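# Seat the caster fully onto the end of the post

## Task

Press the caster onto the end of the post until it is fully seated and stays attached on its own, with both parts left resting on the table.

## Robot and tools

Robot: two arms, left_arm and right_arm. Each has a five-finger hand: right_arm a right hand, left_arm its mirror-image left hand. Bases in the scene frame: left_arm at (-0.053, +0.384, 0) m, right_arm at (+0.010, -0.362, 0) m, each turned only slightly about z. Cameras: cam_high (fixed, behind the arms), cam_left_wrist and cam_right_wrist, all 672x504.

Frames. Scene frame: origin on the table surface halfway between the arms, +z up, +x out across the table, left_arm toward +y. Fixed cameras and the table use it. Reported hand poses, velocities and Hand targets use each arm's own base frame. Motion offsets use the axes of that arm's current Hand target. The hand point sits 0.05 m in front of the palm and 0.15 m from the wrist flange. Its +z runs along straight fingers, +y out of the palm. Its +x runs across the palm away from the thumb on the right hand and toward the thumb on the left. Straight fingertips extend 0.06-0.07 m past the point. With fingers level, the wrist can hang below the hand point and touch the table first.

A row is 28 numbers, each in [-1, 1], always for both arms: left dx, dy, dz, rx, ry, rz, then left little, ring, middle, index, thumb_bend, thumb_turn, force_limit, speed. Then the same 14 for the right arm. The six pose numbers are an offset, not an absolute pose. They count from the arm's Hand target as it stood when the action or move began. Scale: 1.0 is 0.6 m for dx-dz and 180 degrees for rx-rz; rx, ry, rz form a single rotation vector. All zeros re-requests the current Hand target. The six finger numbers are absolute targets: -1 open/straight, +1 closed. For thumb_turn, -1 is beside the palm and +1 is opposite the fingers. force_limit maps -1..+1 to about 0..10 N at the fingertip (0..15 N on the two thumb motors). speed rises from near zero at -1 to full at +0.48 and above. To leave a hand unchanged, resend the last eight numbers you sent it. If none were sent yet this scene, send its hand_measured plus its hand_force_limit and hand_speed. With thumb_turn closed, the hand grips things roughly 0.035-0.065 m thick, or a handle down to 0.025 m. For a gentle grip, close at speed -0.94 or lower.

Tools:
- execute_actions(actions, cameras): actions is a list of actions. Each action is up to 15 rows, one per 1/30 s step, and its last row holds until 15 steps are done. Every row in an action offsets from that action's starting Hand target. Images come back only for an empty list or if cameras names them.
- move(target, speed, blend, stop_force, zero, blocking, cameras): drives each hand point in a straight line toward the offset row. target can also be a list of up to 15 rows, all offset from the same starting Hand targets. speed is in m/s, 0.002-3.6, default 0.25; turning is capped at twice that in rad/s. blend, in metres, rounds corners in a list; 0 stops at each point. stop_force, in N from 3 to 120, ends an arm's path when its wrist sensor feels that much push. zero (default true) rezeros the sensor first. blocking=false returns early but cannot be combined with stop_force. The whole move runs 10 s at most. Paths do not avoid obstacles.
- wait(seconds 0-10, cameras), stop(cameras): let time pass or brake a running move.
- zoom_image(camera, region [x0,y0,x1,y1] in pixels, at most 504 per side): a closer look at that camera's latest picture.
- show_instructions(): the reference images. zero_wrist_force(arm): rezero that arm's wrist sensor. finished_scene(scene 1 or 2): ends the scene for good. The goal must then hold with no help from the robot.

Results report end_effector_position (m), quaternion wxyz, velocities, Hand target, joint positions and torques, and Wrist force/torque in the hand point's axes. The hand fields are hand_measured, hand_stopped_by (moving, target, force, stalled, fault) and hand_load_n. hand_load_n is positive when the finger is pushed open; it drops near 0 if a grip is lost. move adds a line: done, off_target, moving, held or fault. limits=paced means the pose was clipped; limits=held means the checks held steps back. Hand points often stop a little short of their target. The next command asks for it again; send the remaining gap as an extra offset if needed. Commanded orientation is clipped to within 32 degrees of the measured one at every step.

Cautions: the arms are stiff, so aiming even slightly beyond a firm contact can trigger a fault. Use slow moves with stop_force for contact, and press firmly but not hard when seating the caster. About 150 N of outside force, or joint torque at its limit, stops that arm for 10 s. The wrist joints are weak: roughly 13.4 N m beyond the arm's own weight. Avoid the arms hitting each other, and never close one hand on the other's fingers. Do not route a path near an arm's own base. Do not drop parts, release moving ones, or slam into things. Nothing may end up off the table. Holding loads or straining toward unreachable poses heats the motors; at 85 °C the arm locks for 30-60 s. A loose object may occasionally get nudged.

Each tool is called after "Emit:" by a JSON object that holds its "method" and its "body", one argument or row to a line.

Reference images:

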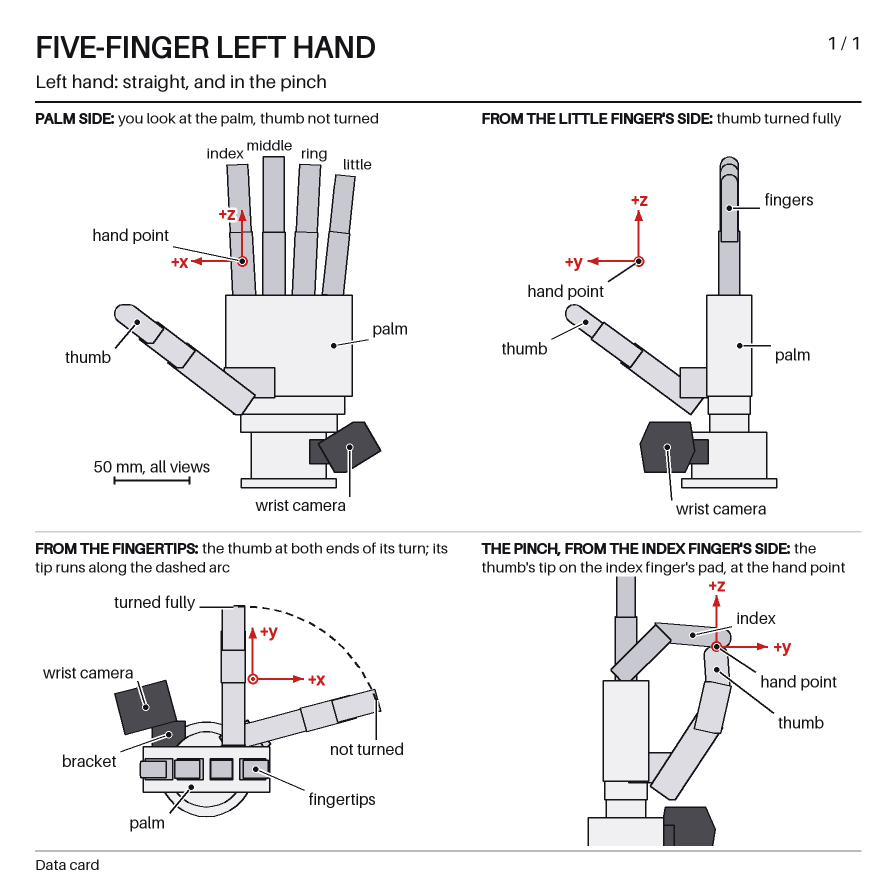

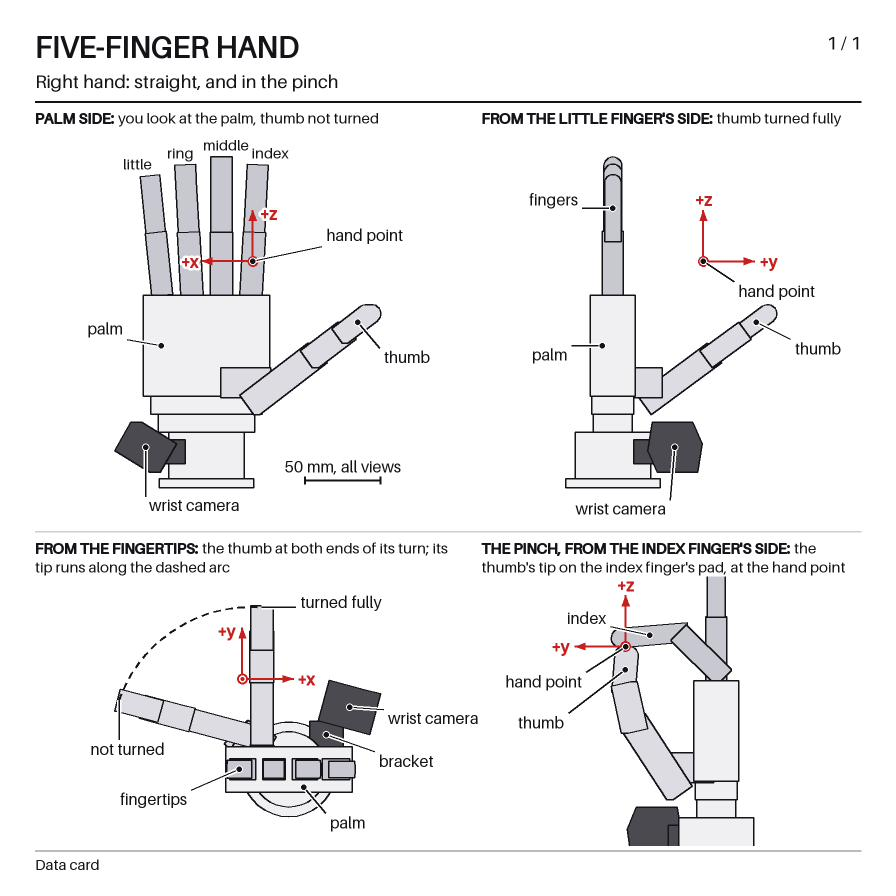

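## Session

Emit:
{"method": "execute_actions", "body": {
  "actions": []
}}

Scene clock: 0.00 s.
left_arm: end_effector_position=(+0.3185, +0.0527, +0.2152) hand_measured=(-1.000, -1.000, -1.000, -1.000, -1.000, -1.000) hand_load_n=(+0.0, +0.0, +0.0, +0.0, +0.0, +0.0) hand_stopped_by=(target, target, target, target, target, target) hand_force_limit=0.00 hand_speed=-0.80 end_effector_quat_wxyz=(-0.011, +0.125, +0.988, -0.093) | right_arm: end_effector_position=(+1.0046, -0.0376, +0.2276) hand_measured=(-1.000, -1.000, -1.000, -1.000, -1.000, -1.000) hand_load_n=(+0.0, +0.0, +0.0, -0.5, +0.0, -0.5) hand_stopped_by=(target, target, target, target, target, target) hand_force_limit=0.00 hand_speed=-0.80 end_effector_quat_wxyz=(+0.155, +0.647, +0.092, +0.741)
Joint positions: left_arm=[3.632 -1.683 -1.784 1.768 -1.432 -0.82] | right_arm=[-0.116 -0.579 0.83 -0.397 1.52 1.231]
Joint velocities: within noise
Joint torques (N m): no reading
Wrist force (N): no reading
Wrist torque (N m): no reading
Wrist force, peak (N): no reading
Hand target: left_arm +0.3185, +0.0527, +0.2152; -0.011, +0.125, +0.988, -0.093 | right_arm +1.0046, -0.0376, +0.2276; +0.155, +0.647, +0.092, +0.741

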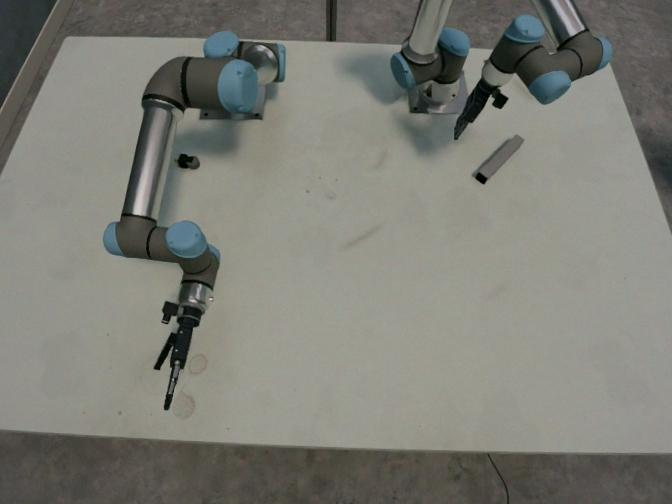

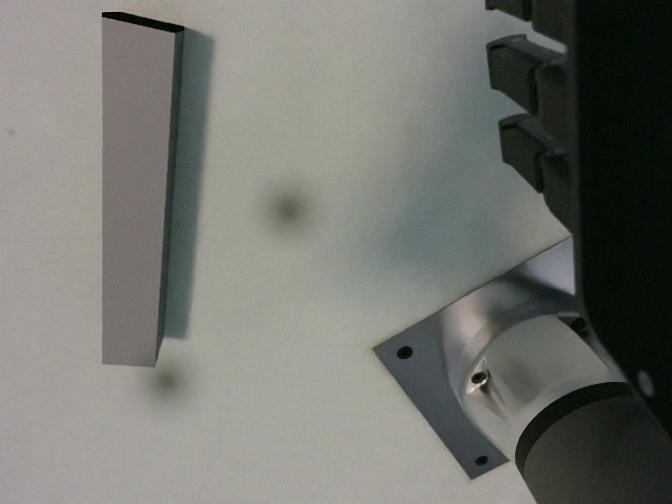

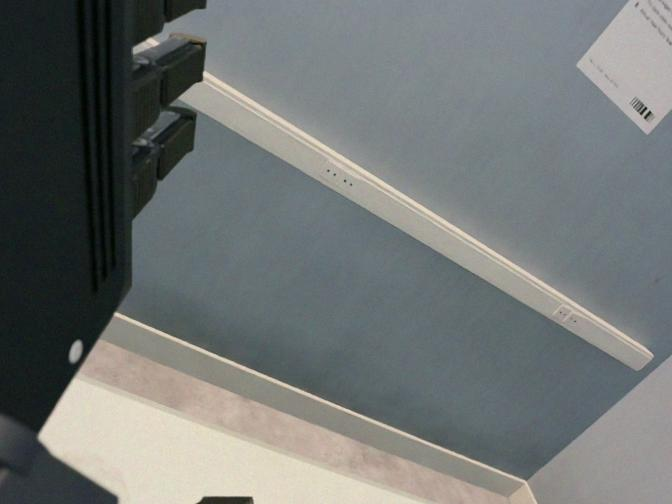

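Emit:
{"method": "zoom_image", "body": {
  "camera": "cam_high",
  "region": [420, 80, 560, 200]
}}

Emit:
{"method": "zoom_image", "body": {
  "camera": "cam_high",
  "region": [140, 120, 240, 200]
}}

Emit:
{"method": "zoom_image", "body": {
  "camera": "cam_left_wrist",
  "region": [60, 0, 360, 400]
}}

Scaled by 3.600 from the camera's 672x504 image, which has a finer 960x720 frame.

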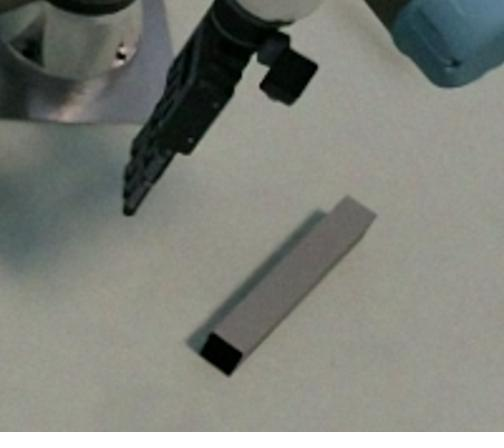

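Scaled by 5.040 from the camera's 672x504 image, which has a finer 960x720 frame.

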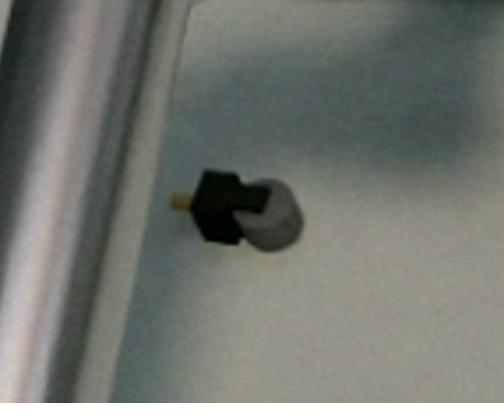

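Scaled by 1.260 from the camera's 672x504 image, which has a finer 960x720 frame.

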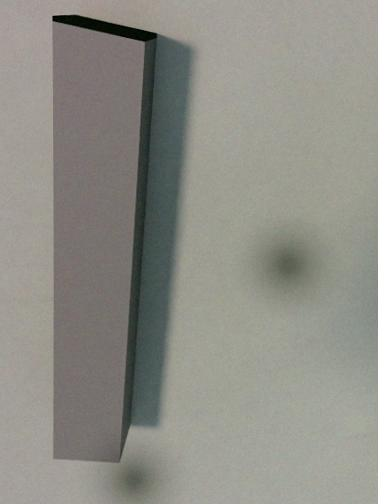

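Emit:
{"method": "move", "body": {
  "target": [0,0,0,0,0,0,-1,-1,-1,-1,-1,-1,0,-0.8, 0.3955,0.3062,-0.687,0.683,-0.464,-0.177,-1,-1,-1,-1,-1,-1,0,-0.8],
  "speed": 0.35,
  "cameras": ["all"]
}}

Scene clock: 11.53 s.
left_arm: end_effector_position=(+0.3185, +0.0527, +0.2152) hand_measured=(-1.000, -1.000, -1.000, -1.000, -1.000, -1.000) hand_load_n=(+0.0, +0.0, +0.0, +0.0, -0.5, +0.0) hand_stopped_by=(target, target, target, target, target, target) hand_force_limit=0.00 hand_speed=-0.80 end_effector_quat_wxyz=(-0.011, +0.125, +0.988, -0.093) | right_arm: end_effector_position=(+0.5478, -0.1000, +0.4489) hand_measured=(-1.000, -1.000, -1.000, -1.000, -1.000, -1.000) hand_load_n=(+0.0, +0.0, +0.0, +0.0, +0.0, +0.0) hand_stopped_by=(target, target, target, target, target, target) hand_force_limit=0.00 hand_speed=-0.80 end_effector_quat_wxyz=(-0.036, +0.669, +0.726, -0.158)
Joint positions: left_arm=[3.632 -1.683 -1.784 1.768 -1.432 -0.82] | right_arm=[-0.293 -0.698 0.035 2.441 1.823 -0.349]
Joint torques (N m): left_arm=[-0.54 21.46 15.86 -2.61 0.24 -0.06] | right_arm=[-4.66 -49.34 -13.09 2.77 -0.96 -1.43]
Wrist force (N): left_arm=[-0.2 0.1 -0.2] | right_arm=[-1.2 1.5 0.0]
Wrist torque (N m): left_arm=[0.04 0.02 -0.02] | right_arm=[0.30 0.18 -0.15]
Wrist force, peak (N): left_arm=[-0.4 -0.2 0.1] | right_arm=[4.5 5.4 -0.1]
Hand target: left_arm +0.3185, +0.0527, +0.2152; -0.011, +0.125, +0.988, -0.093 | right_arm +0.5478, -0.1000, +0.4489; -0.035, +0.669, +0.726, -0.158 (not the last commanded pose)
Off the commanded pose: left_arm 0.000 m, 0 deg | right_arm 0.003 m, 31 deg.
elbow stopped short (right arm): the move would have taken joint 3 (elbow) straighter than the controller allows.
move: held (right_arm; a check stopped the path); limits=paced,held
pose unreachable (right arm): on one or more control steps of this call, first in action 0 (counted from 0), this arm could not follow its commanded pose, so it was not sent that pose on those steps. It may still have moved: this result reports where it is.
cause: moving toward the commanded pose would bring two parts of the arm too close to each other (joints 4 (wrist 1) to 6 (wrist 3) lie between them).
camera_calibration:
cam_right_wrist: T_world_to_cam=[[0.909514, 0.282009, -0.305379, -0.329397], [0.413261, -0.692517, 0.5913, -0.562387], [-0.0447279, -0.663997, -0.746397, 0.412478], [0, 0, 0, 1]] pos_world=[0.550453, -0.0226858, 0.539821]

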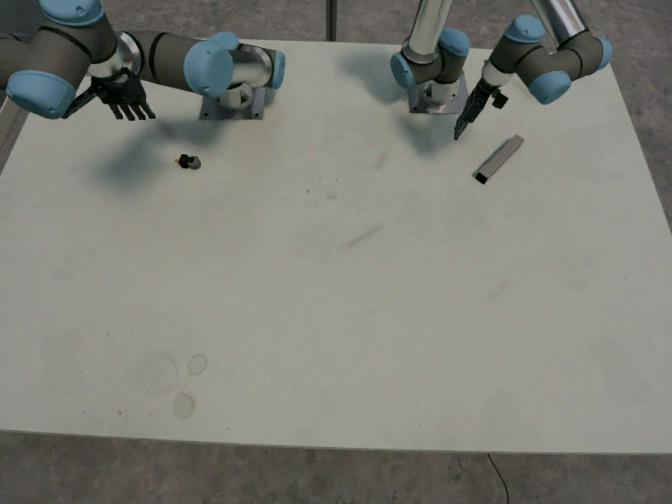

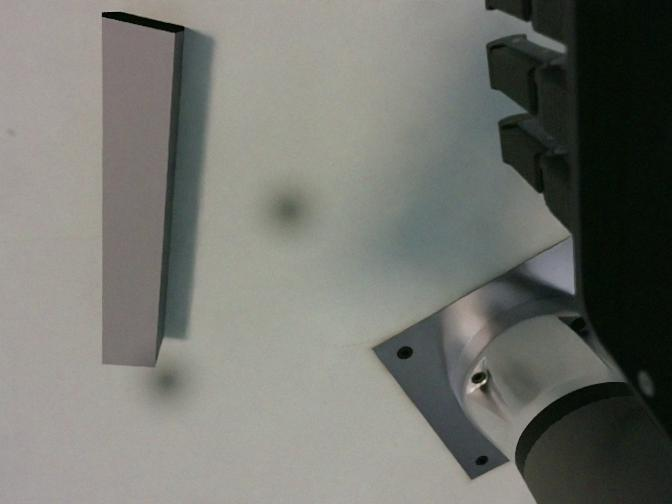

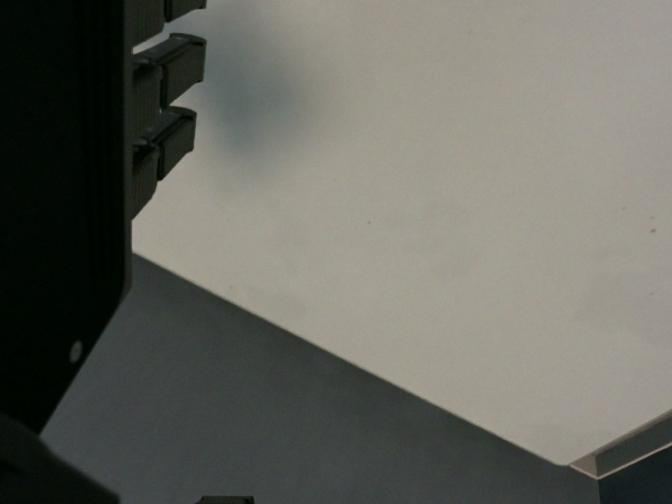

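Emit:
{"method": "move", "body": {
  "target": [
    [0,0,0,0,0,0,-1,-1,-1,-1,-1,-1,0,-0.8, 0.2333,-0.1367,0.509,0,0,0,-1,-1,-1,-1,-1,-1,0,-0.8],
    [0,0,0,0,0,0,-1,-1,-1,-1,-1,-1,0,-0.8, 0.2333,-0.1367,0.509,0.1621,0.0619,0.0024,-1,-1,-1,-1,-1,-1,0,-0.8]
  ],
  "speed": 0.3,
  "cameras": ["all"]
}}

Scene clock: 16.10 s.
left_arm: end_effector_position=(+0.3185, +0.0527, +0.2152) hand_measured=(-1.000, -1.000, -1.000, -1.000, -1.000, -1.000) hand_load_n=(+0.0, +0.0, +0.0, +0.0, +0.0, -0.5) hand_stopped_by=(target, target, target, target, target, target) hand_force_limit=0.00 hand_speed=-0.80 end_effector_quat_wxyz=(-0.011, +0.125, +0.988, -0.093) | right_arm: end_effector_position=(+0.3746, -0.0227, +0.1598) hand_measured=(-1.000, -1.000, -1.000, -1.000, -1.000, -1.000) hand_load_n=(+0.0, +0.0, +0.0, +0.0, +0.0, +0.0) hand_stopped_by=(target, target, target, target, target, target) hand_force_limit=0.00 hand_speed=-0.80 end_effector_quat_wxyz=(-0.271, +0.653, +0.654, -0.270)
Joint positions: left_arm=[3.632 -1.683 -1.784 1.768 -1.432 -0.82] | right_arm=[-0.25 -0.996 1.559 1.778 1.745 -0.18]
Joint torques (N m): left_arm=[0.67 22.81 17.94 -2.55 0.37 -0.19] | right_arm=[4.04 -26.12 -11.36 5.1 1.23 -1.13]
Wrist force (N): left_arm=[0.0 0.0 -0.2] | right_arm=[-1.5 1.7 -0.2]
Wrist torque (N m): left_arm=[0.02 0.00 0.00] | right_arm=[0.30 0.24 -0.17]
Wrist force, peak (N): left_arm=[-0.5 -0.1 -0.1] | right_arm=[-2.7 5.4 1.3]
Hand target: left_arm +0.3185, +0.0527, +0.2152; -0.011, +0.125, +0.988, -0.093 | right_arm +0.3745, -0.0226, +0.1598; -0.271, +0.653, +0.653, -0.270
Off the commanded pose: left_arm 0.000 m, 0 deg | right_arm 0.000 m, 0 deg.
move: done
camera_calibration:
cam_right_wrist: T_world_to_cam=[[0.688044, 0.232713, -0.687343, -0.139053], [0.521562, -0.817151, 0.245432, -0.254464], [-0.504548, -0.52736, -0.68361, 0.405571], [0, 0, 0, 1]] pos_world=[0.433023, 0.0383053, 0.244129]

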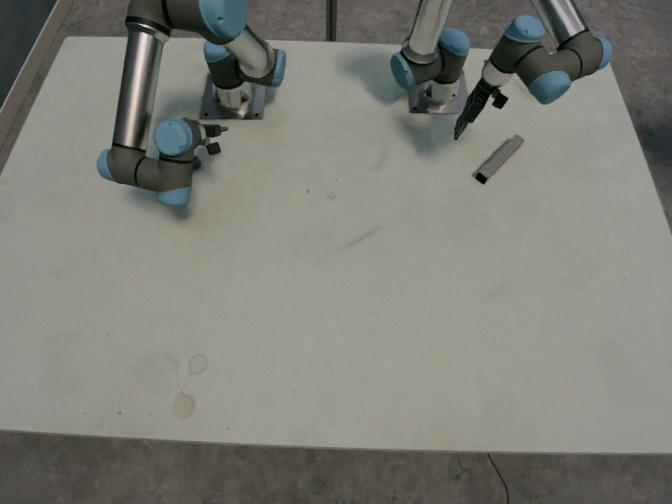

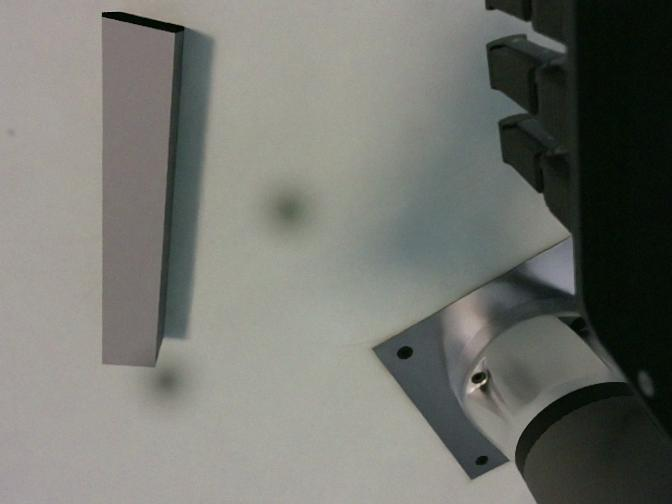

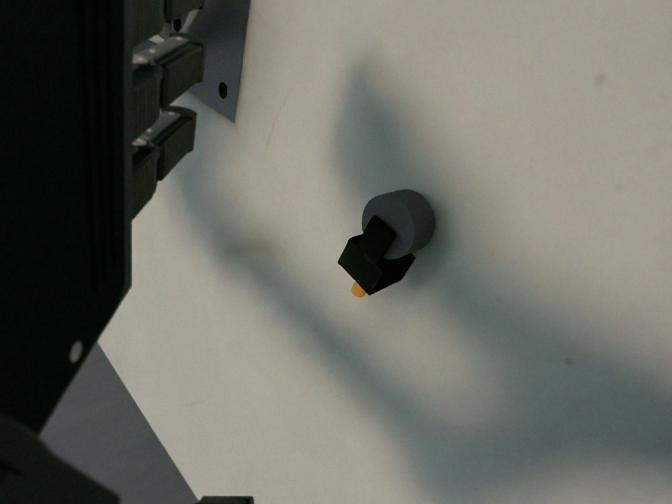

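Emit:
{"method": "zoom_image", "body": {
  "camera": "cam_right_wrist",
  "region": [320, 170, 460, 320]
}}

Scaled by 3.360 from the camera's 672x504 image, which has a finer 960x720 frame.

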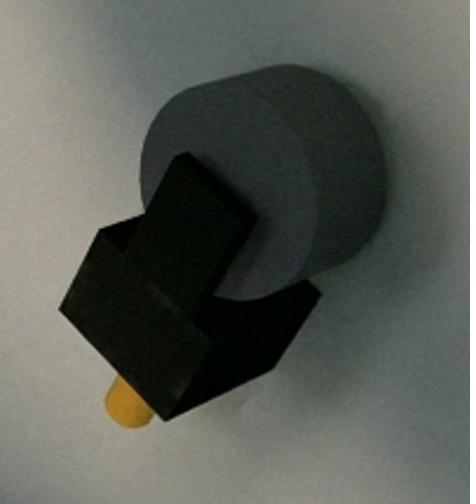

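Emit:
{"method": "move", "body": {
  "target": [-0.2512,-0.0023,0.1825,0,0,0,-1,-1,-1,-1,-1,-1,0,-0.8, -0.1057,0.0252,0.168,0,0,0,-1,-1,-1,-1,-1,-1,0,-0.8],
  "speed": 0.2,
  "cameras": ["all"]
}}

Emit:
{"method": "zoom_image", "body": {
  "camera": "cam_right_wrist",
  "region": [250, 130, 500, 380]
}}

Emit:
{"method": "zoom_image", "body": {
  "camera": "cam_left_wrist",
  "region": [100, 254, 350, 504]
}}

Scene clock: 19.37 s.
left_arm: end_effector_position=(+0.4591, -0.0060, +0.1080) hand_measured=(-1.000, -1.000, -1.000, -1.000, -1.000, -1.000) hand_load_n=(+0.5, +0.0, +0.0, +0.0, +0.0, +0.0) hand_stopped_by=(target, target, target, target, target, target) hand_force_limit=0.00 hand_speed=-0.80 end_effector_quat_wxyz=(-0.012, +0.125, +0.988, -0.093) | right_arm: end_effector_position=(+0.3139, -0.0859, +0.0778) hand_measured=(-1.000, -1.000, -1.000, -1.000, -1.000, -1.000) hand_load_n=(+0.0, +0.0, +0.0, +0.0, +0.0, +0.0) hand_stopped_by=(target, target, target, target, target, target) hand_force_limit=0.00 hand_speed=-0.80 end_effector_quat_wxyz=(-0.271, +0.653, +0.653, -0.270)
Joint positions: left_arm=[3.367 -2.101 -1.496 1.94 -1.403 -1.087] | right_arm=[-0.422 -0.98 1.796 1.496 1.864 -0.309]
Joint torques (N m): left_arm=[-1 30.35 26.19 -5.49 -1.13 -1.24] | right_arm=[-6 -39.18 -12.21 2.33 0.02 -0.54]
Wrist force (N): left_arm=[0.0 0.1 -0.4] | right_arm=[-1.4 2.1 -0.3]
Wrist torque (N m): left_arm=[0.04 -0.02 0.04] | right_arm=[0.37 0.23 0.06]
Wrist force, peak (N): left_arm=[1.4 0.1 -1.1] | right_arm=[-2.2 2.1 0.6]
Hand target: left_arm +0.4591, -0.0060, +0.1080; -0.011, +0.125, +0.988, -0.093 | right_arm +0.3139, -0.0859, +0.0778; -0.271, +0.653, +0.653, -0.270
Off the commanded pose: left_arm 0.000 m, 0 deg | right_arm 0.000 m, 0 deg.
move: done
camera_calibration:
cam_left_wrist: T_world_to_cam=[[-0.49967, -0.852197, 0.155209, 0.207846], [-0.731049, 0.510989, 0.45217, 0.299799], [-0.464648, 0.112471, -0.878324, 0.418336], [0, 0, 0, 1]] pos_world=[0.517401, -0.0231186, 0.199615]
cam_right_wrist: T_world_to_cam=[[0.687596, 0.2329, -0.687727, -0.138779], [0.52177, -0.817167, 0.244935, -0.254375], [-0.504943, -0.527252, -0.683402, 0.285726], [0, 0, 0, 1]] pos_world=[0.372424, -0.0248953, 0.16213]

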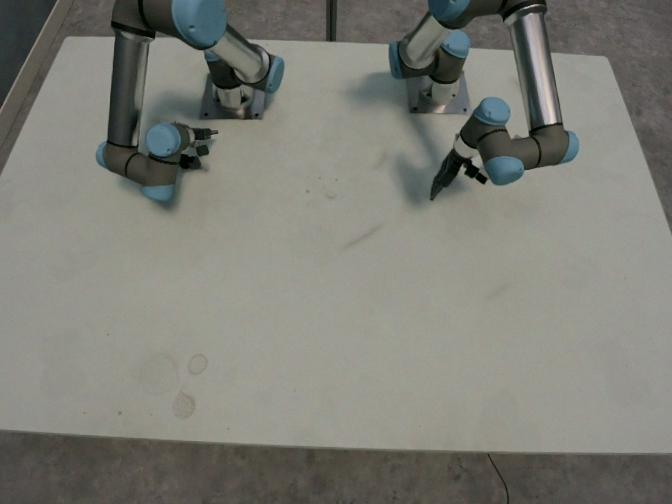

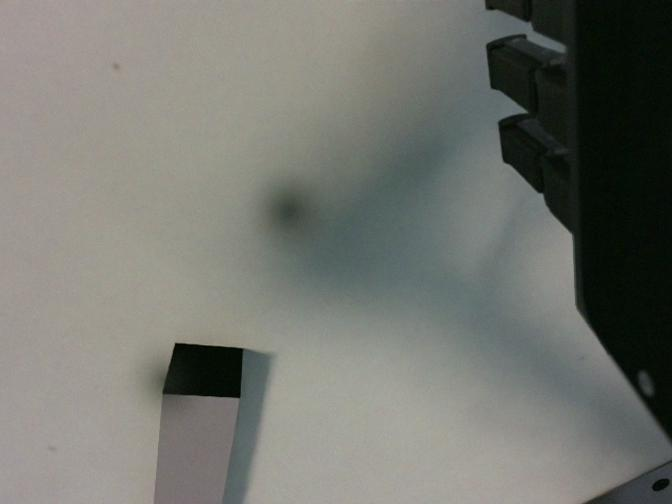

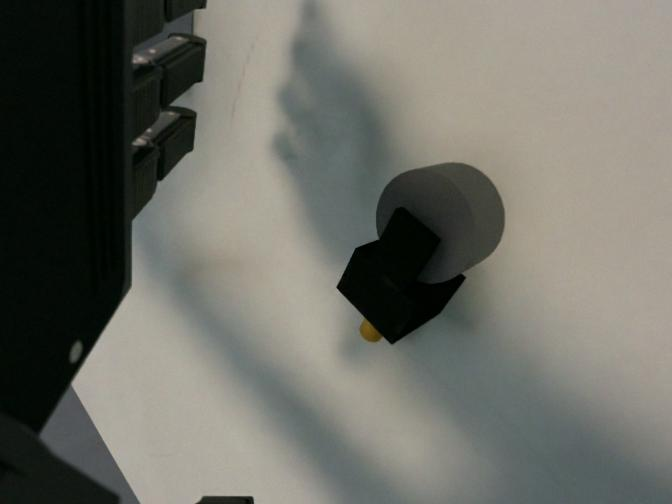

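Scaled by 2.016 from the camera's 672x504 image, which has a finer 960x720 frame.

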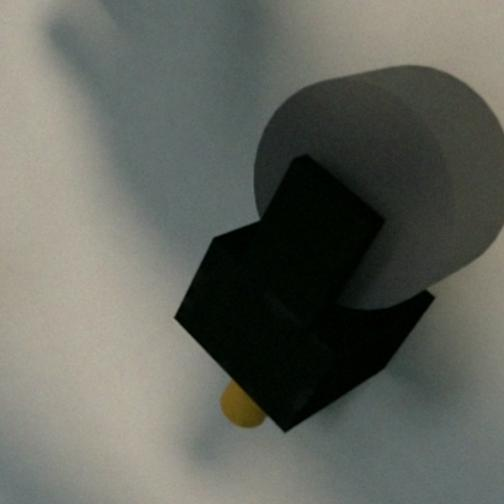

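Scaled by 2.016 from the camera's 672x504 image, which has a finer 960x720 frame.

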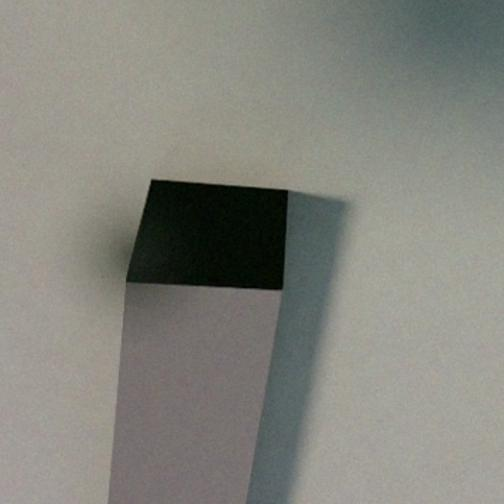

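Emit:
{"method": "move", "body": {
  "target": [-0.0397,0.0325,0.0143,-0.1247,0.157,0.0407,-1,-1,-1,-1,-1,-1,0,-0.8, 0,0,0,0,0,0,-1,-1,-1,-1,-1,-1,0,-0.8],
  "speed": 0.25,
  "cameras": ["cam_left_wrist"]
}}

Emit:
{"method": "zoom_image", "body": {
  "camera": "cam_left_wrist",
  "region": [250, 180, 430, 320]
}}

Scene clock: 22.43 s.
left_arm: end_effector_position=(+0.4866, +0.0050, +0.0959) hand_measured=(-1.000, -1.000, -1.000, -1.000, -1.000, -1.000) hand_load_n=(+0.0, +0.0, +0.0, +0.0, +0.0, +0.0) hand_stopped_by=(target, target, target, target, target, target) hand_force_limit=0.00 hand_speed=-0.80 end_effector_quat_wxyz=(-0.220, +0.205, +0.945, +0.131) | right_arm: end_effector_position=(+0.3139, -0.0859, +0.0778) hand_measured=(-1.000, -1.000, -1.000, -1.000, -1.000, -1.000) hand_load_n=(+0.0, +0.0, +0.0, +0.0, +0.0, +0.0) hand_stopped_by=(target, target, target, target, target, target) hand_force_limit=0.00 hand_speed=-0.80 end_effector_quat_wxyz=(-0.271, +0.653, +0.653, -0.270)
Joint positions: left_arm=[3.125 -2.44 -1.197 1.665 -1.909 -1.228] | right_arm=[-0.423 -0.981 1.796 1.496 1.864 -0.309]
Joint torques (N m): left_arm=[3.49 44.82 6.59 -0.56 -1.93 0.81] | right_arm=[-6.17 -37.3 -0.95 1.01 1.8 -1.6]
Wrist force (N): left_arm=[0.5 0.3 -0.5] | right_arm=[-1.4 2.1 -0.6]
Wrist torque (N m): left_arm=[0.04 -0.09 0.11] | right_arm=[0.39 0.24 0.06]
Wrist force, peak (N): left_arm=[-0.9 -1.9 -0.4] | right_arm=[-1.5 2.2 -0.4]
Hand target: left_arm +0.4866, +0.0050, +0.0959; -0.220, +0.205, +0.944, +0.131 | right_arm +0.3139, -0.0859, +0.0778; -0.271, +0.653, +0.653, -0.270
Off the commanded pose: left_arm 0.000 m, 0 deg | right_arm 0.000 m, 0 deg.
move: done
camera_calibration:
cam_left_wrist: T_world_to_cam=[[-0.660402, -0.74954, -0.0453752, 0.329836], [-0.401994, 0.301856, 0.864456, 0.121163], [-0.634248, 0.589129, -0.500657, 0.463227], [0, 0, 0, 1]] pos_world=[0.560331, -0.0622485, 0.142144]
Images, in order (width x height): cam_left_wrist 672x504.

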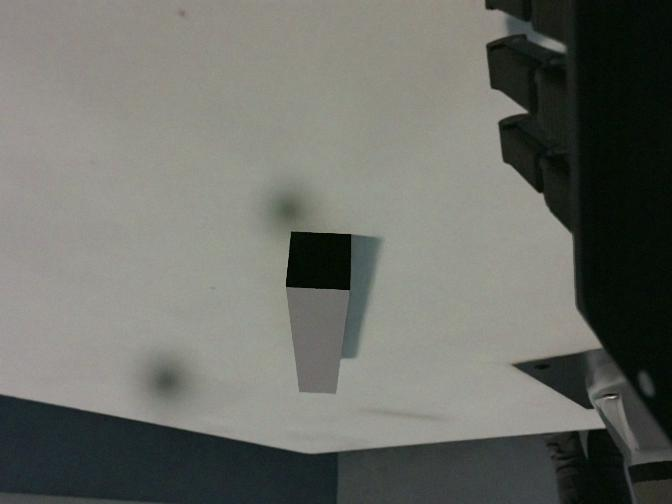

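Scaled by 2.800 from the camera's 672x504 image, which has a finer 960x720 frame.

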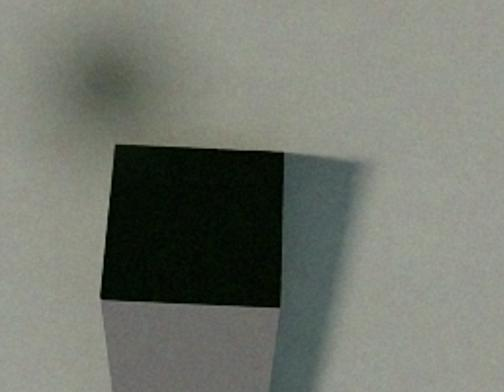

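Emit:
{"method": "move", "body": {
  "target": [0.3093,0.1048,0.1212,0.2696,-0.1167,0.16,-1,-1,-1,-1,-1,1,0,0.2, -0.0823,-0.0637,-0.0353,0,0.0361,0.0361,-1,-1,-1,-1,-1,1,0,0.2],
  "speed": 0.25,
  "cameras": ["all"]
}}

Scene clock: 27.20 s.
left_arm: end_effector_position=(+0.3364, +0.1463, +0.1298) hand_measured=(-1.000, -1.000, -1.000, -1.000, -1.000, +1.000) hand_load_n=(+0.0, +0.0, +0.0, +0.0, +0.0, +0.0) hand_stopped_by=(target, target, target, target, target, target) hand_force_limit=0.00 hand_speed=0.20 end_effector_quat_wxyz=(-0.140, +0.338, +0.859, -0.357) | right_arm: end_effector_position=(+0.3019, -0.1354, +0.1198) hand_measured=(-1.000, -1.000, -1.000, -1.000, -1.000, +1.000) hand_load_n=(+0.0, +0.0, +0.0, +0.0, +0.0, +0.0) hand_stopped_by=(target, target, target, target, target, target) hand_force_limit=0.00 hand_speed=0.20 end_effector_quat_wxyz=(-0.292, +0.703, +0.599, -0.248)
Joint positions: left_arm=[3.871 -2.174 -1.607 1.425 -1.505 -0.064] | right_arm=[-0.576 -1.04 1.755 1.598 1.86 -0.304]
Joint torques (N m): left_arm=[9.01 48.08 26.07 -1.77 1.2 1.43] | right_arm=[4.87 -22.88 -2.59 0.92 -0.56 0.38]
Wrist force (N): left_arm=[0.4 0.1 0.4] | right_arm=[-1.3 2.0 -0.2]
Wrist torque (N m): left_arm=[-0.03 -0.02 -0.06] | right_arm=[0.35 0.20 0.06]
Wrist force, peak (N): left_arm=[1.4 1.6 -0.5] | right_arm=[-1.4 2.3 -0.2]
Hand target: left_arm +0.3364, +0.1463, +0.1299; -0.140, +0.338, +0.859, -0.357 | right_arm +0.3019, -0.1354, +0.1197; -0.292, +0.703, +0.599, -0.248
Off the commanded pose: left_arm 0.000 m, 0 deg | right_arm 0.000 m, 0 deg.
move: done
camera_calibration:
cam_left_wrist: T_world_to_cam=[[-0.673966, -0.324638, 0.663612, 0.188426], [-0.261605, 0.944944, 0.196579, -0.0657404], [-0.690893, -0.0411171, -0.721787, 0.441578], [0, 0, 0, 1]] pos_world=[0.414878, 0.141448, 0.206607]
cam_right_wrist: T_world_to_cam=[[0.716021, 0.119822, -0.687718, -0.113999], [0.384515, -0.889934, 0.245286, -0.267319], [-0.582633, -0.440068, -0.683285, 0.317523], [0, 0, 0, 1]] pos_world=[0.369413, -0.0845054, 0.204129]

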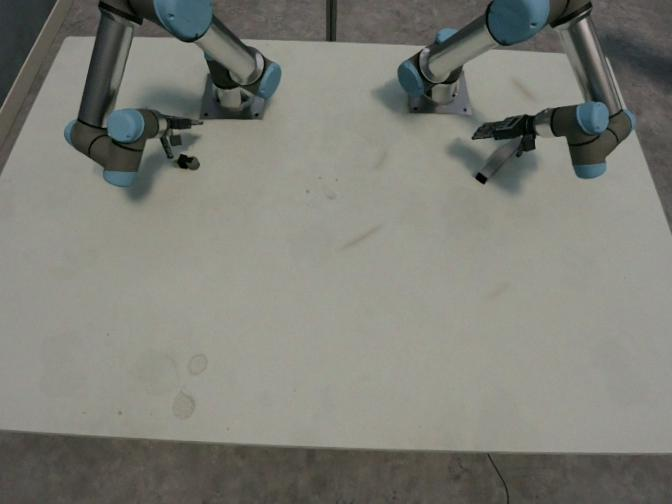

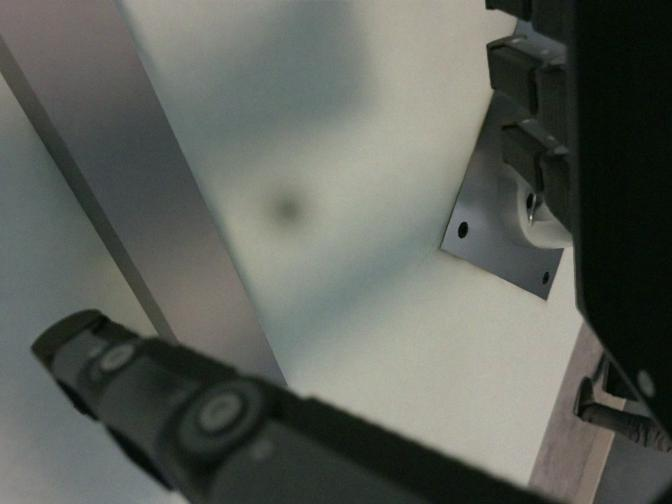

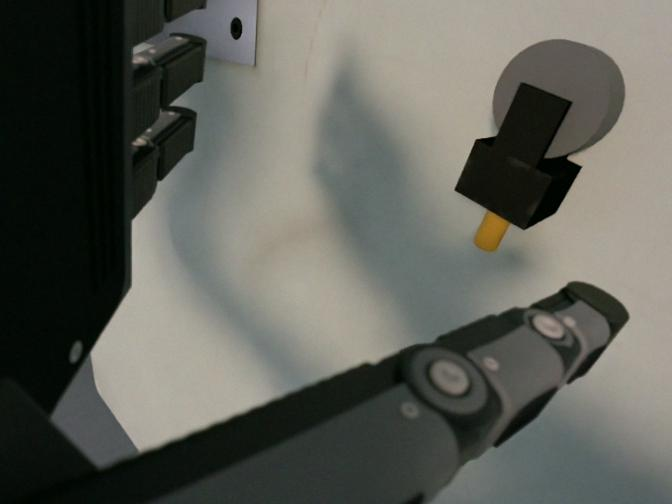

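Emit:
{"method": "move", "body": {
  "target": [0,0.1108,0.1108,0,0,0,-1,-1,-1,-1,-1,1,0,0.2, 0,0.0986,0.0986,0,0,0,-1,-1,-1,-1,-1,1,0,0.2],
  "speed": 0.1,
  "stop_force": 12,
  "cameras": ["all"]
}}

Scene clock: 29.87 s.
left_arm: end_effector_position=(+0.3363, +0.1461, +0.0359) hand_measured=(-1.000, -1.000, -1.000, -1.000, -1.000, +1.000) hand_load_n=(+0.0, +0.0, +0.0, +0.0, +0.0, +0.0) hand_stopped_by=(target, target, target, target, target, target) hand_force_limit=0.00 hand_speed=0.20 end_effector_quat_wxyz=(-0.140, +0.338, +0.859, -0.357) | right_arm: end_effector_position=(+0.3018, -0.1352, +0.0361) hand_measured=(-1.000, -1.000, -1.000, -1.000, -1.000, +1.000) hand_load_n=(+0.0, +0.0, +0.0, +0.0, +0.0, +0.0) hand_stopped_by=(target, target, target, target, target, target) hand_force_limit=0.00 hand_speed=0.20 end_effector_quat_wxyz=(-0.292, +0.703, +0.599, -0.248)
Joint positions: left_arm=[3.871 -2.322 -1.646 1.612 -1.505 -0.064] | right_arm=[-0.576 -0.895 1.79 1.418 1.86 -0.304]
Joint torques (N m): left_arm=[-9.72 36.38 23.8 -1.59 1.07 -1.26] | right_arm=[2.11 -25.46 -20.35 1.4 0.08 0.41]
Wrist force (N): left_arm=[0.2 -0.2 0.5] | right_arm=[-1.5 1.7 -0.2]
Wrist torque (N m): left_arm=[-0.08 0.02 -0.06] | right_arm=[0.32 0.23 0.05]
Wrist force, peak (N): left_arm=[0.4 0.6 1.1] | right_arm=[-1.5 2.7 0.2]
Hand target: left_arm +0.3363, +0.1461, +0.0359; -0.140, +0.338, +0.859, -0.357 | right_arm +0.3018, -0.1352, +0.0361; -0.292, +0.703, +0.599, -0.248
Off the commanded pose: left_arm 0.000 m, 0 deg | right_arm 0.000 m, 0 deg.
move: done
camera_calibration:
cam_left_wrist: T_world_to_cam=[[-0.674082, -0.324645, 0.66349, 0.25077], [-0.26172, 0.944937, 0.196459, -0.0471239], [-0.690736, -0.0412196, -0.721931, 0.373765], [0, 0, 0, 1]] pos_world=[0.414879, 0.141347, 0.112707]
cam_right_wrist: T_world_to_cam=[[0.715934, 0.119922, -0.687791, -0.171452], [0.384578, -0.889946, 0.245145, -0.246669], [-0.582699, -0.440017, -0.683262, 0.260343], [0, 0, 0, 1]] pos_world=[0.369314, -0.0844057, 0.120429]

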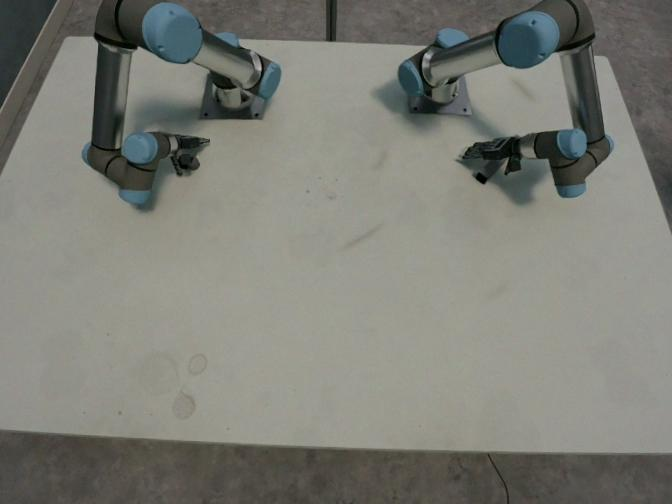

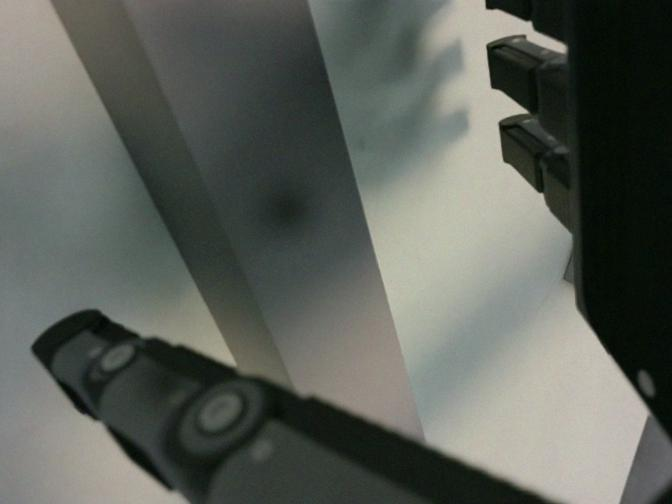

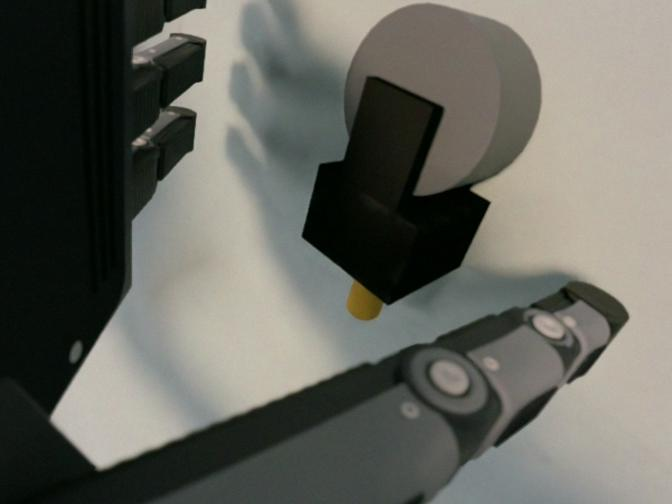

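Emit:
{"method": "execute_actions", "body": {
  "actions": [
    [[0,0,0,0,0,0,0.3,0.3,0.3,0.3,0.3,1,-0.5,-0.7, 0,0,0,0,0,0,-1,-1,0.3,0.3,0.3,1,-0.5,-0.7]],
    [[0,0,0,0,0,0,0.3,0.3,0.3,0.3,0.3,1,-0.5,-0.7, 0,0,0,0,0,0,-1,-1,0.3,0.3,0.3,1,-0.5,-0.7]],
    [[0,0,0,0,0,0,0.3,0.3,0.3,0.3,0.3,1,-0.5,-0.7, 0,0,0,0,0,0,-1,-1,0.3,0.3,0.3,1,-0.5,-0.7]],
    [[0,0,0,0,0,0,0.3,0.3,0.3,0.3,0.3,1,-0.5,-0.7, 0,0,0,0,0,0,-1,-1,0.3,0.3,0.3,1,-0.5,-0.7]]
  ],
  "cameras": ["all"]
}}

Scene clock: 32.77 s.
left_arm: end_effector_position=(+0.3363, +0.1461, +0.0359) hand_measured=(+0.048, -0.034, -0.064, -0.034, -0.522, +1.000) hand_load_n=(+4.0, +0.0, +2.5, +3.5, +9.5, +5.5) hand_stopped_by=(force, force, force, force, force, target) hand_force_limit=-0.50 hand_speed=-0.70 end_effector_quat_wxyz=(-0.140, +0.338, +0.859, -0.357) | right_arm: end_effector_position=(+0.3018, -0.1352, +0.0361) hand_measured=(-1.000, -1.000, -0.036, -0.008, -0.506, +1.000) hand_load_n=(+0.0, +0.5, +3.5, +6.0, +7.0, -2.0) hand_stopped_by=(target, target, force, force, force, target) hand_force_limit=-0.50 hand_speed=-0.70 end_effector_quat_wxyz=(-0.292, +0.703, +0.599, -0.248)
Joint positions: left_arm=[3.871 -2.322 -1.646 1.612 -1.505 -0.064] | right_arm=[-0.576 -0.895 1.79 1.418 1.86 -0.304]
Joint torques (N m): left_arm=[-7.02 35.04 18.09 -0.01 0.59 -0.92] | right_arm=[-4.64 -27.07 -12.51 1.33 2 -1.43]
Wrist force (N): left_arm=[0.4 -1.2 -0.8] | right_arm=[-1.5 2.5 0.1]
Wrist torque (N m): left_arm=[-0.08 -0.07 -0.01] | right_arm=[0.37 0.24 0.06]
Wrist force, peak (N): left_arm=[0.7 -1.2 -1.1] | right_arm=[-1.0 2.8 0.4]
Hand target: left_arm +0.3363, +0.1461, +0.0359; -0.140, +0.338, +0.859, -0.357 | right_arm +0.3018, -0.1352, +0.0361; -0.292, +0.703, +0.599, -0.248
Off the commanded pose: left_arm 0.000 m, 0 deg | right_arm 0.000 m, 0 deg.
camera_calibration:
cam_left_wrist: T_world_to_cam=[[-0.674104, -0.324646, 0.663467, 0.250783], [-0.261655, 0.944941, 0.196527, -0.0471599], [-0.690739, -0.0411197, -0.721934, 0.373752], [0, 0, 0, 1]] pos_world=[0.414879, 0.141348, 0.112706]
cam_right_wrist: T_world_to_cam=[[0.715927, 0.119917, -0.6878, -0.171518], [0.38463, -0.889907, 0.245206, -0.246667], [-0.582673, -0.440098, -0.683232, 0.260255], [0, 0, 0, 1]] pos_world=[0.369314, -0.0844054, 0.120329]

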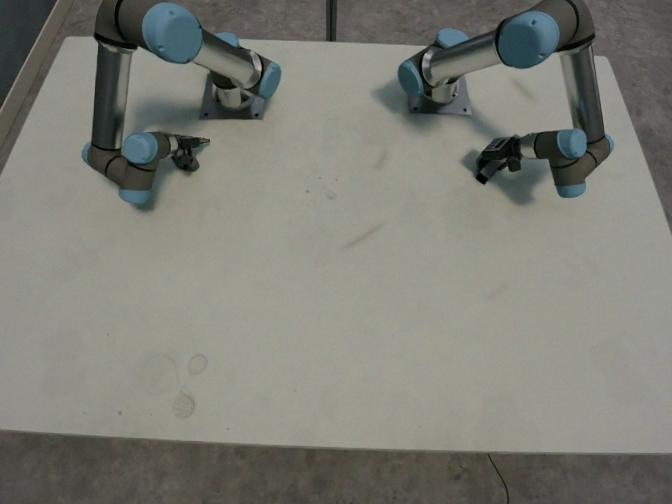

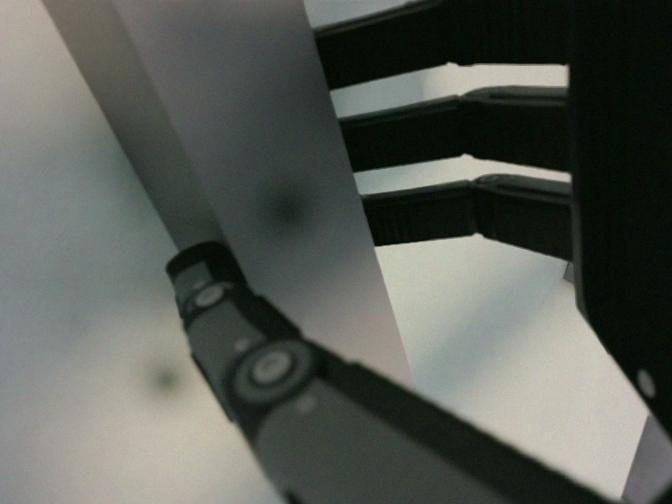

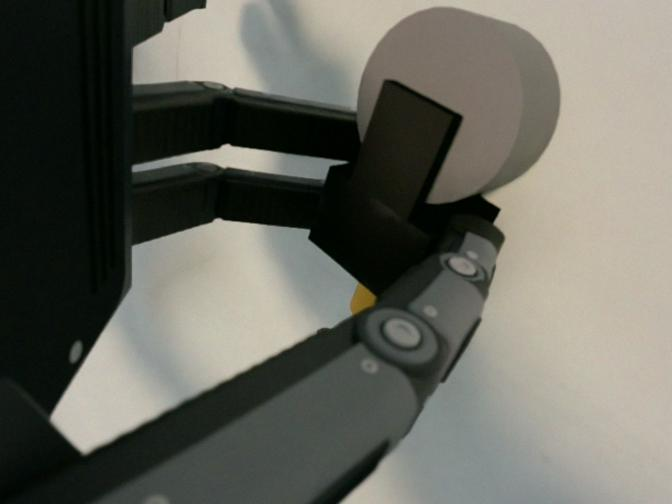

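Emit:
{"method": "execute_actions", "body": {
  "actions": [
    [[0,0,0,0,0,0,0.5,0.5,0.5,0.5,0.5,1,0.2,-0.8, 0,0,0,0,0,0,-1,-1,0.5,0.5,0.5,1,0.2,-0.8]],
    [[0,0,0,0,0,0,0.5,0.5,0.5,0.5,0.5,1,0.2,-0.8, 0,0,0,0,0,0,-1,-1,0.5,0.5,0.5,1,0.2,-0.8]]
  ]
}}

Scene clock: 34.17 s.
left_arm: end_effector_position=(+0.3363, +0.1461, +0.0359) hand_measured=(+0.120, +0.018, -0.048, -0.020, -0.524, +1.000) hand_load_n=(+9.5, +5.5, +1.0, +7.5, +20.0, +11.5) hand_stopped_by=(force, force, force, force, force, target) hand_force_limit=0.20 hand_speed=-0.80 end_effector_quat_wxyz=(-0.140, +0.338, +0.859, -0.357) | right_arm: end_effector_position=(+0.3018, -0.1353, +0.0361) hand_measured=(-1.000, -1.000, -0.020, -0.008, -0.502, +1.000) hand_load_n=(+0.0, +0.0, +11.0, +4.5, +10.5, -0.5) hand_stopped_by=(target, target, force, force, force, target) hand_force_limit=0.20 hand_speed=-0.80 end_effector_quat_wxyz=(-0.292, +0.703, +0.599, -0.248)
Joint positions: left_arm=[3.871 -2.322 -1.646 1.612 -1.505 -0.064] | right_arm=[-0.576 -0.895 1.79 1.418 1.86 -0.304]
Joint torques (N m): left_arm=[-6.64 36.04 17.36 -0.34 0.39 -0.65] | right_arm=[-5.05 -30.37 -6.18 1.35 1.72 -1.51]
Wrist force (N): left_arm=[0.4 0.0 1.0] | right_arm=[-1.3 2.3 0.0]
Wrist torque (N m): left_arm=[-0.09 0.05 -0.11] | right_arm=[0.34 0.18 0.08]
Wrist force, peak (N): left_arm=[0.5 -1.5 -1.0] | right_arm=[-1.4 2.8 0.0]
Hand target: left_arm +0.3363, +0.1461, +0.0359; -0.140, +0.338, +0.859, -0.357 | right_arm +0.3018, -0.1352, +0.0361; -0.292, +0.703, +0.599, -0.248
Off the commanded pose: left_arm 0.000 m, 0 deg | right_arm 0.000 m, 0 deg.

Emit:
{"method": "move", "body": {
  "target": [
    [0,0,0,0,0,0,-0.35,-0.35,-0.35,-0.35,-0.8,1,0.2,-0.2, 0,-0.1,-0.1,0,0,0,-1,-1,0.5,0.5,0.5,1,0.2,-0.8],
    [0.075,0,0,0,0,0,-0.35,-0.35,-0.35,-0.35,-0.8,1,0.2,-0.2, 0,-0.2,-0.2,0,0,0,-1,-1,0.5,0.5,0.5,1,0.2,-0.8]
  ],
  "speed": 0.12,
  "cameras": ["all"]
}}

Scene clock: 39.97 s.
left_arm: end_effector_position=(+0.3034, +0.1768, +0.0358) hand_measured=(-0.350, -0.350, -0.350, -0.350, -0.800, +1.000) hand_load_n=(+0.0, +0.0, +0.0, +0.0, +0.0, +0.0) hand_stopped_by=(target, target, target, target, target, target) hand_force_limit=0.20 hand_speed=-0.20 end_effector_quat_wxyz=(-0.140, +0.338, +0.859, -0.357) | right_arm: end_effector_position=(+0.3020, -0.1356, +0.2057) hand_measured=(-1.000, -1.000, -0.020, -0.008, -0.502, +1.000) hand_load_n=(+0.0, +0.0, +10.5, +4.5, +10.5, -1.0) hand_stopped_by=(target, target, force, force, force, target) hand_force_limit=0.20 hand_speed=-0.80 end_effector_quat_wxyz=(-0.292, +0.703, +0.599, -0.248)
Joint positions: left_arm=[3.965 -2.299 -1.695 1.636 -1.571 0.002] | right_arm=[-0.577 -1.158 1.676 1.795 1.86 -0.304]
Joint torques (N m): left_arm=[-2.29 31.84 24.67 -6.36 0.2 -0.7] | right_arm=[-7.18 -31.1 -8.95 4.83 1.01 -0.1]
Wrist force (N): left_arm=[0.5 -0.2 0.1] | right_arm=[-1.2 3.2 1.0]
Wrist torque (N m): left_arm=[-0.04 -0.03 -0.05] | right_arm=[0.39 0.15 0.09]
Wrist force, peak (N): left_arm=[0.6 0.7 1.1] | right_arm=[-1.4 4.2 1.9]
Hand target: left_arm +0.3034, +0.1768, +0.0358; -0.140, +0.338, +0.859, -0.357 | right_arm +0.3019, -0.1355, +0.2058; -0.292, +0.703, +0.599, -0.248
Off the commanded pose: left_arm 0.000 m, 0 deg | right_arm 0.000 m, 0 deg.
move: done
camera_calibration:
cam_left_wrist: T_world_to_cam=[[-0.674162, -0.324778, 0.663344, 0.238532], [-0.261776, 0.944896, 0.196583, -0.0846614], [-0.690637, -0.041119, -0.722032, 0.352187], [0, 0, 0, 1]] pos_world=[0.38188, 0.171948, 0.112705]
cam_right_wrist: T_world_to_cam=[[0.716036, 0.119917, -0.687687, -0.0549778], [0.384589, -0.889909, 0.245263, -0.288624], [-0.582567, -0.440093, -0.683325, 0.376172], [0, 0, 0, 1]] pos_world=[0.369513, -0.0847055, 0.290029]

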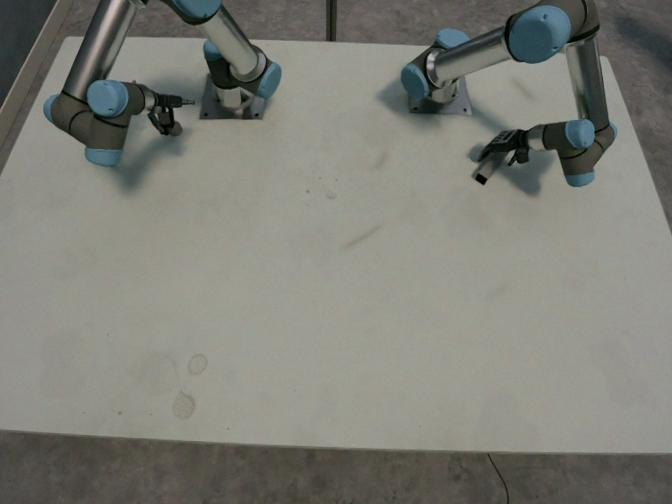

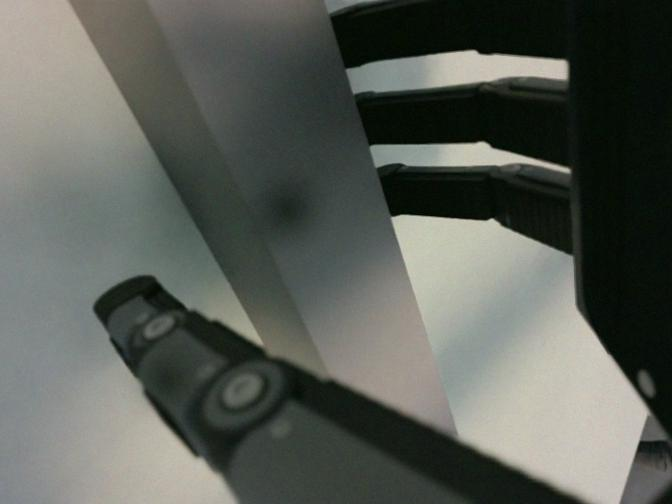

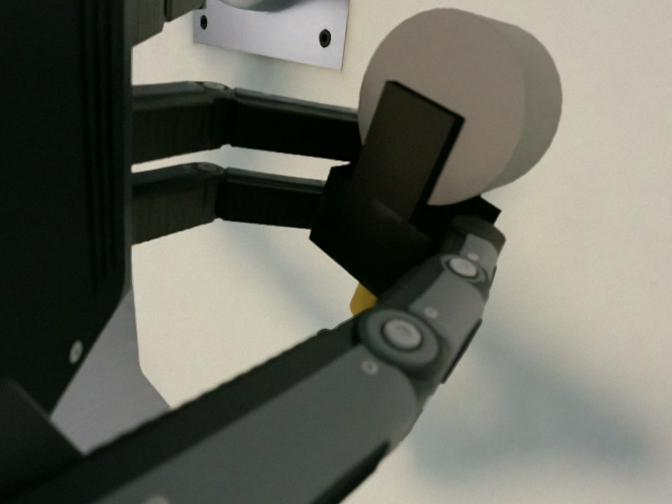

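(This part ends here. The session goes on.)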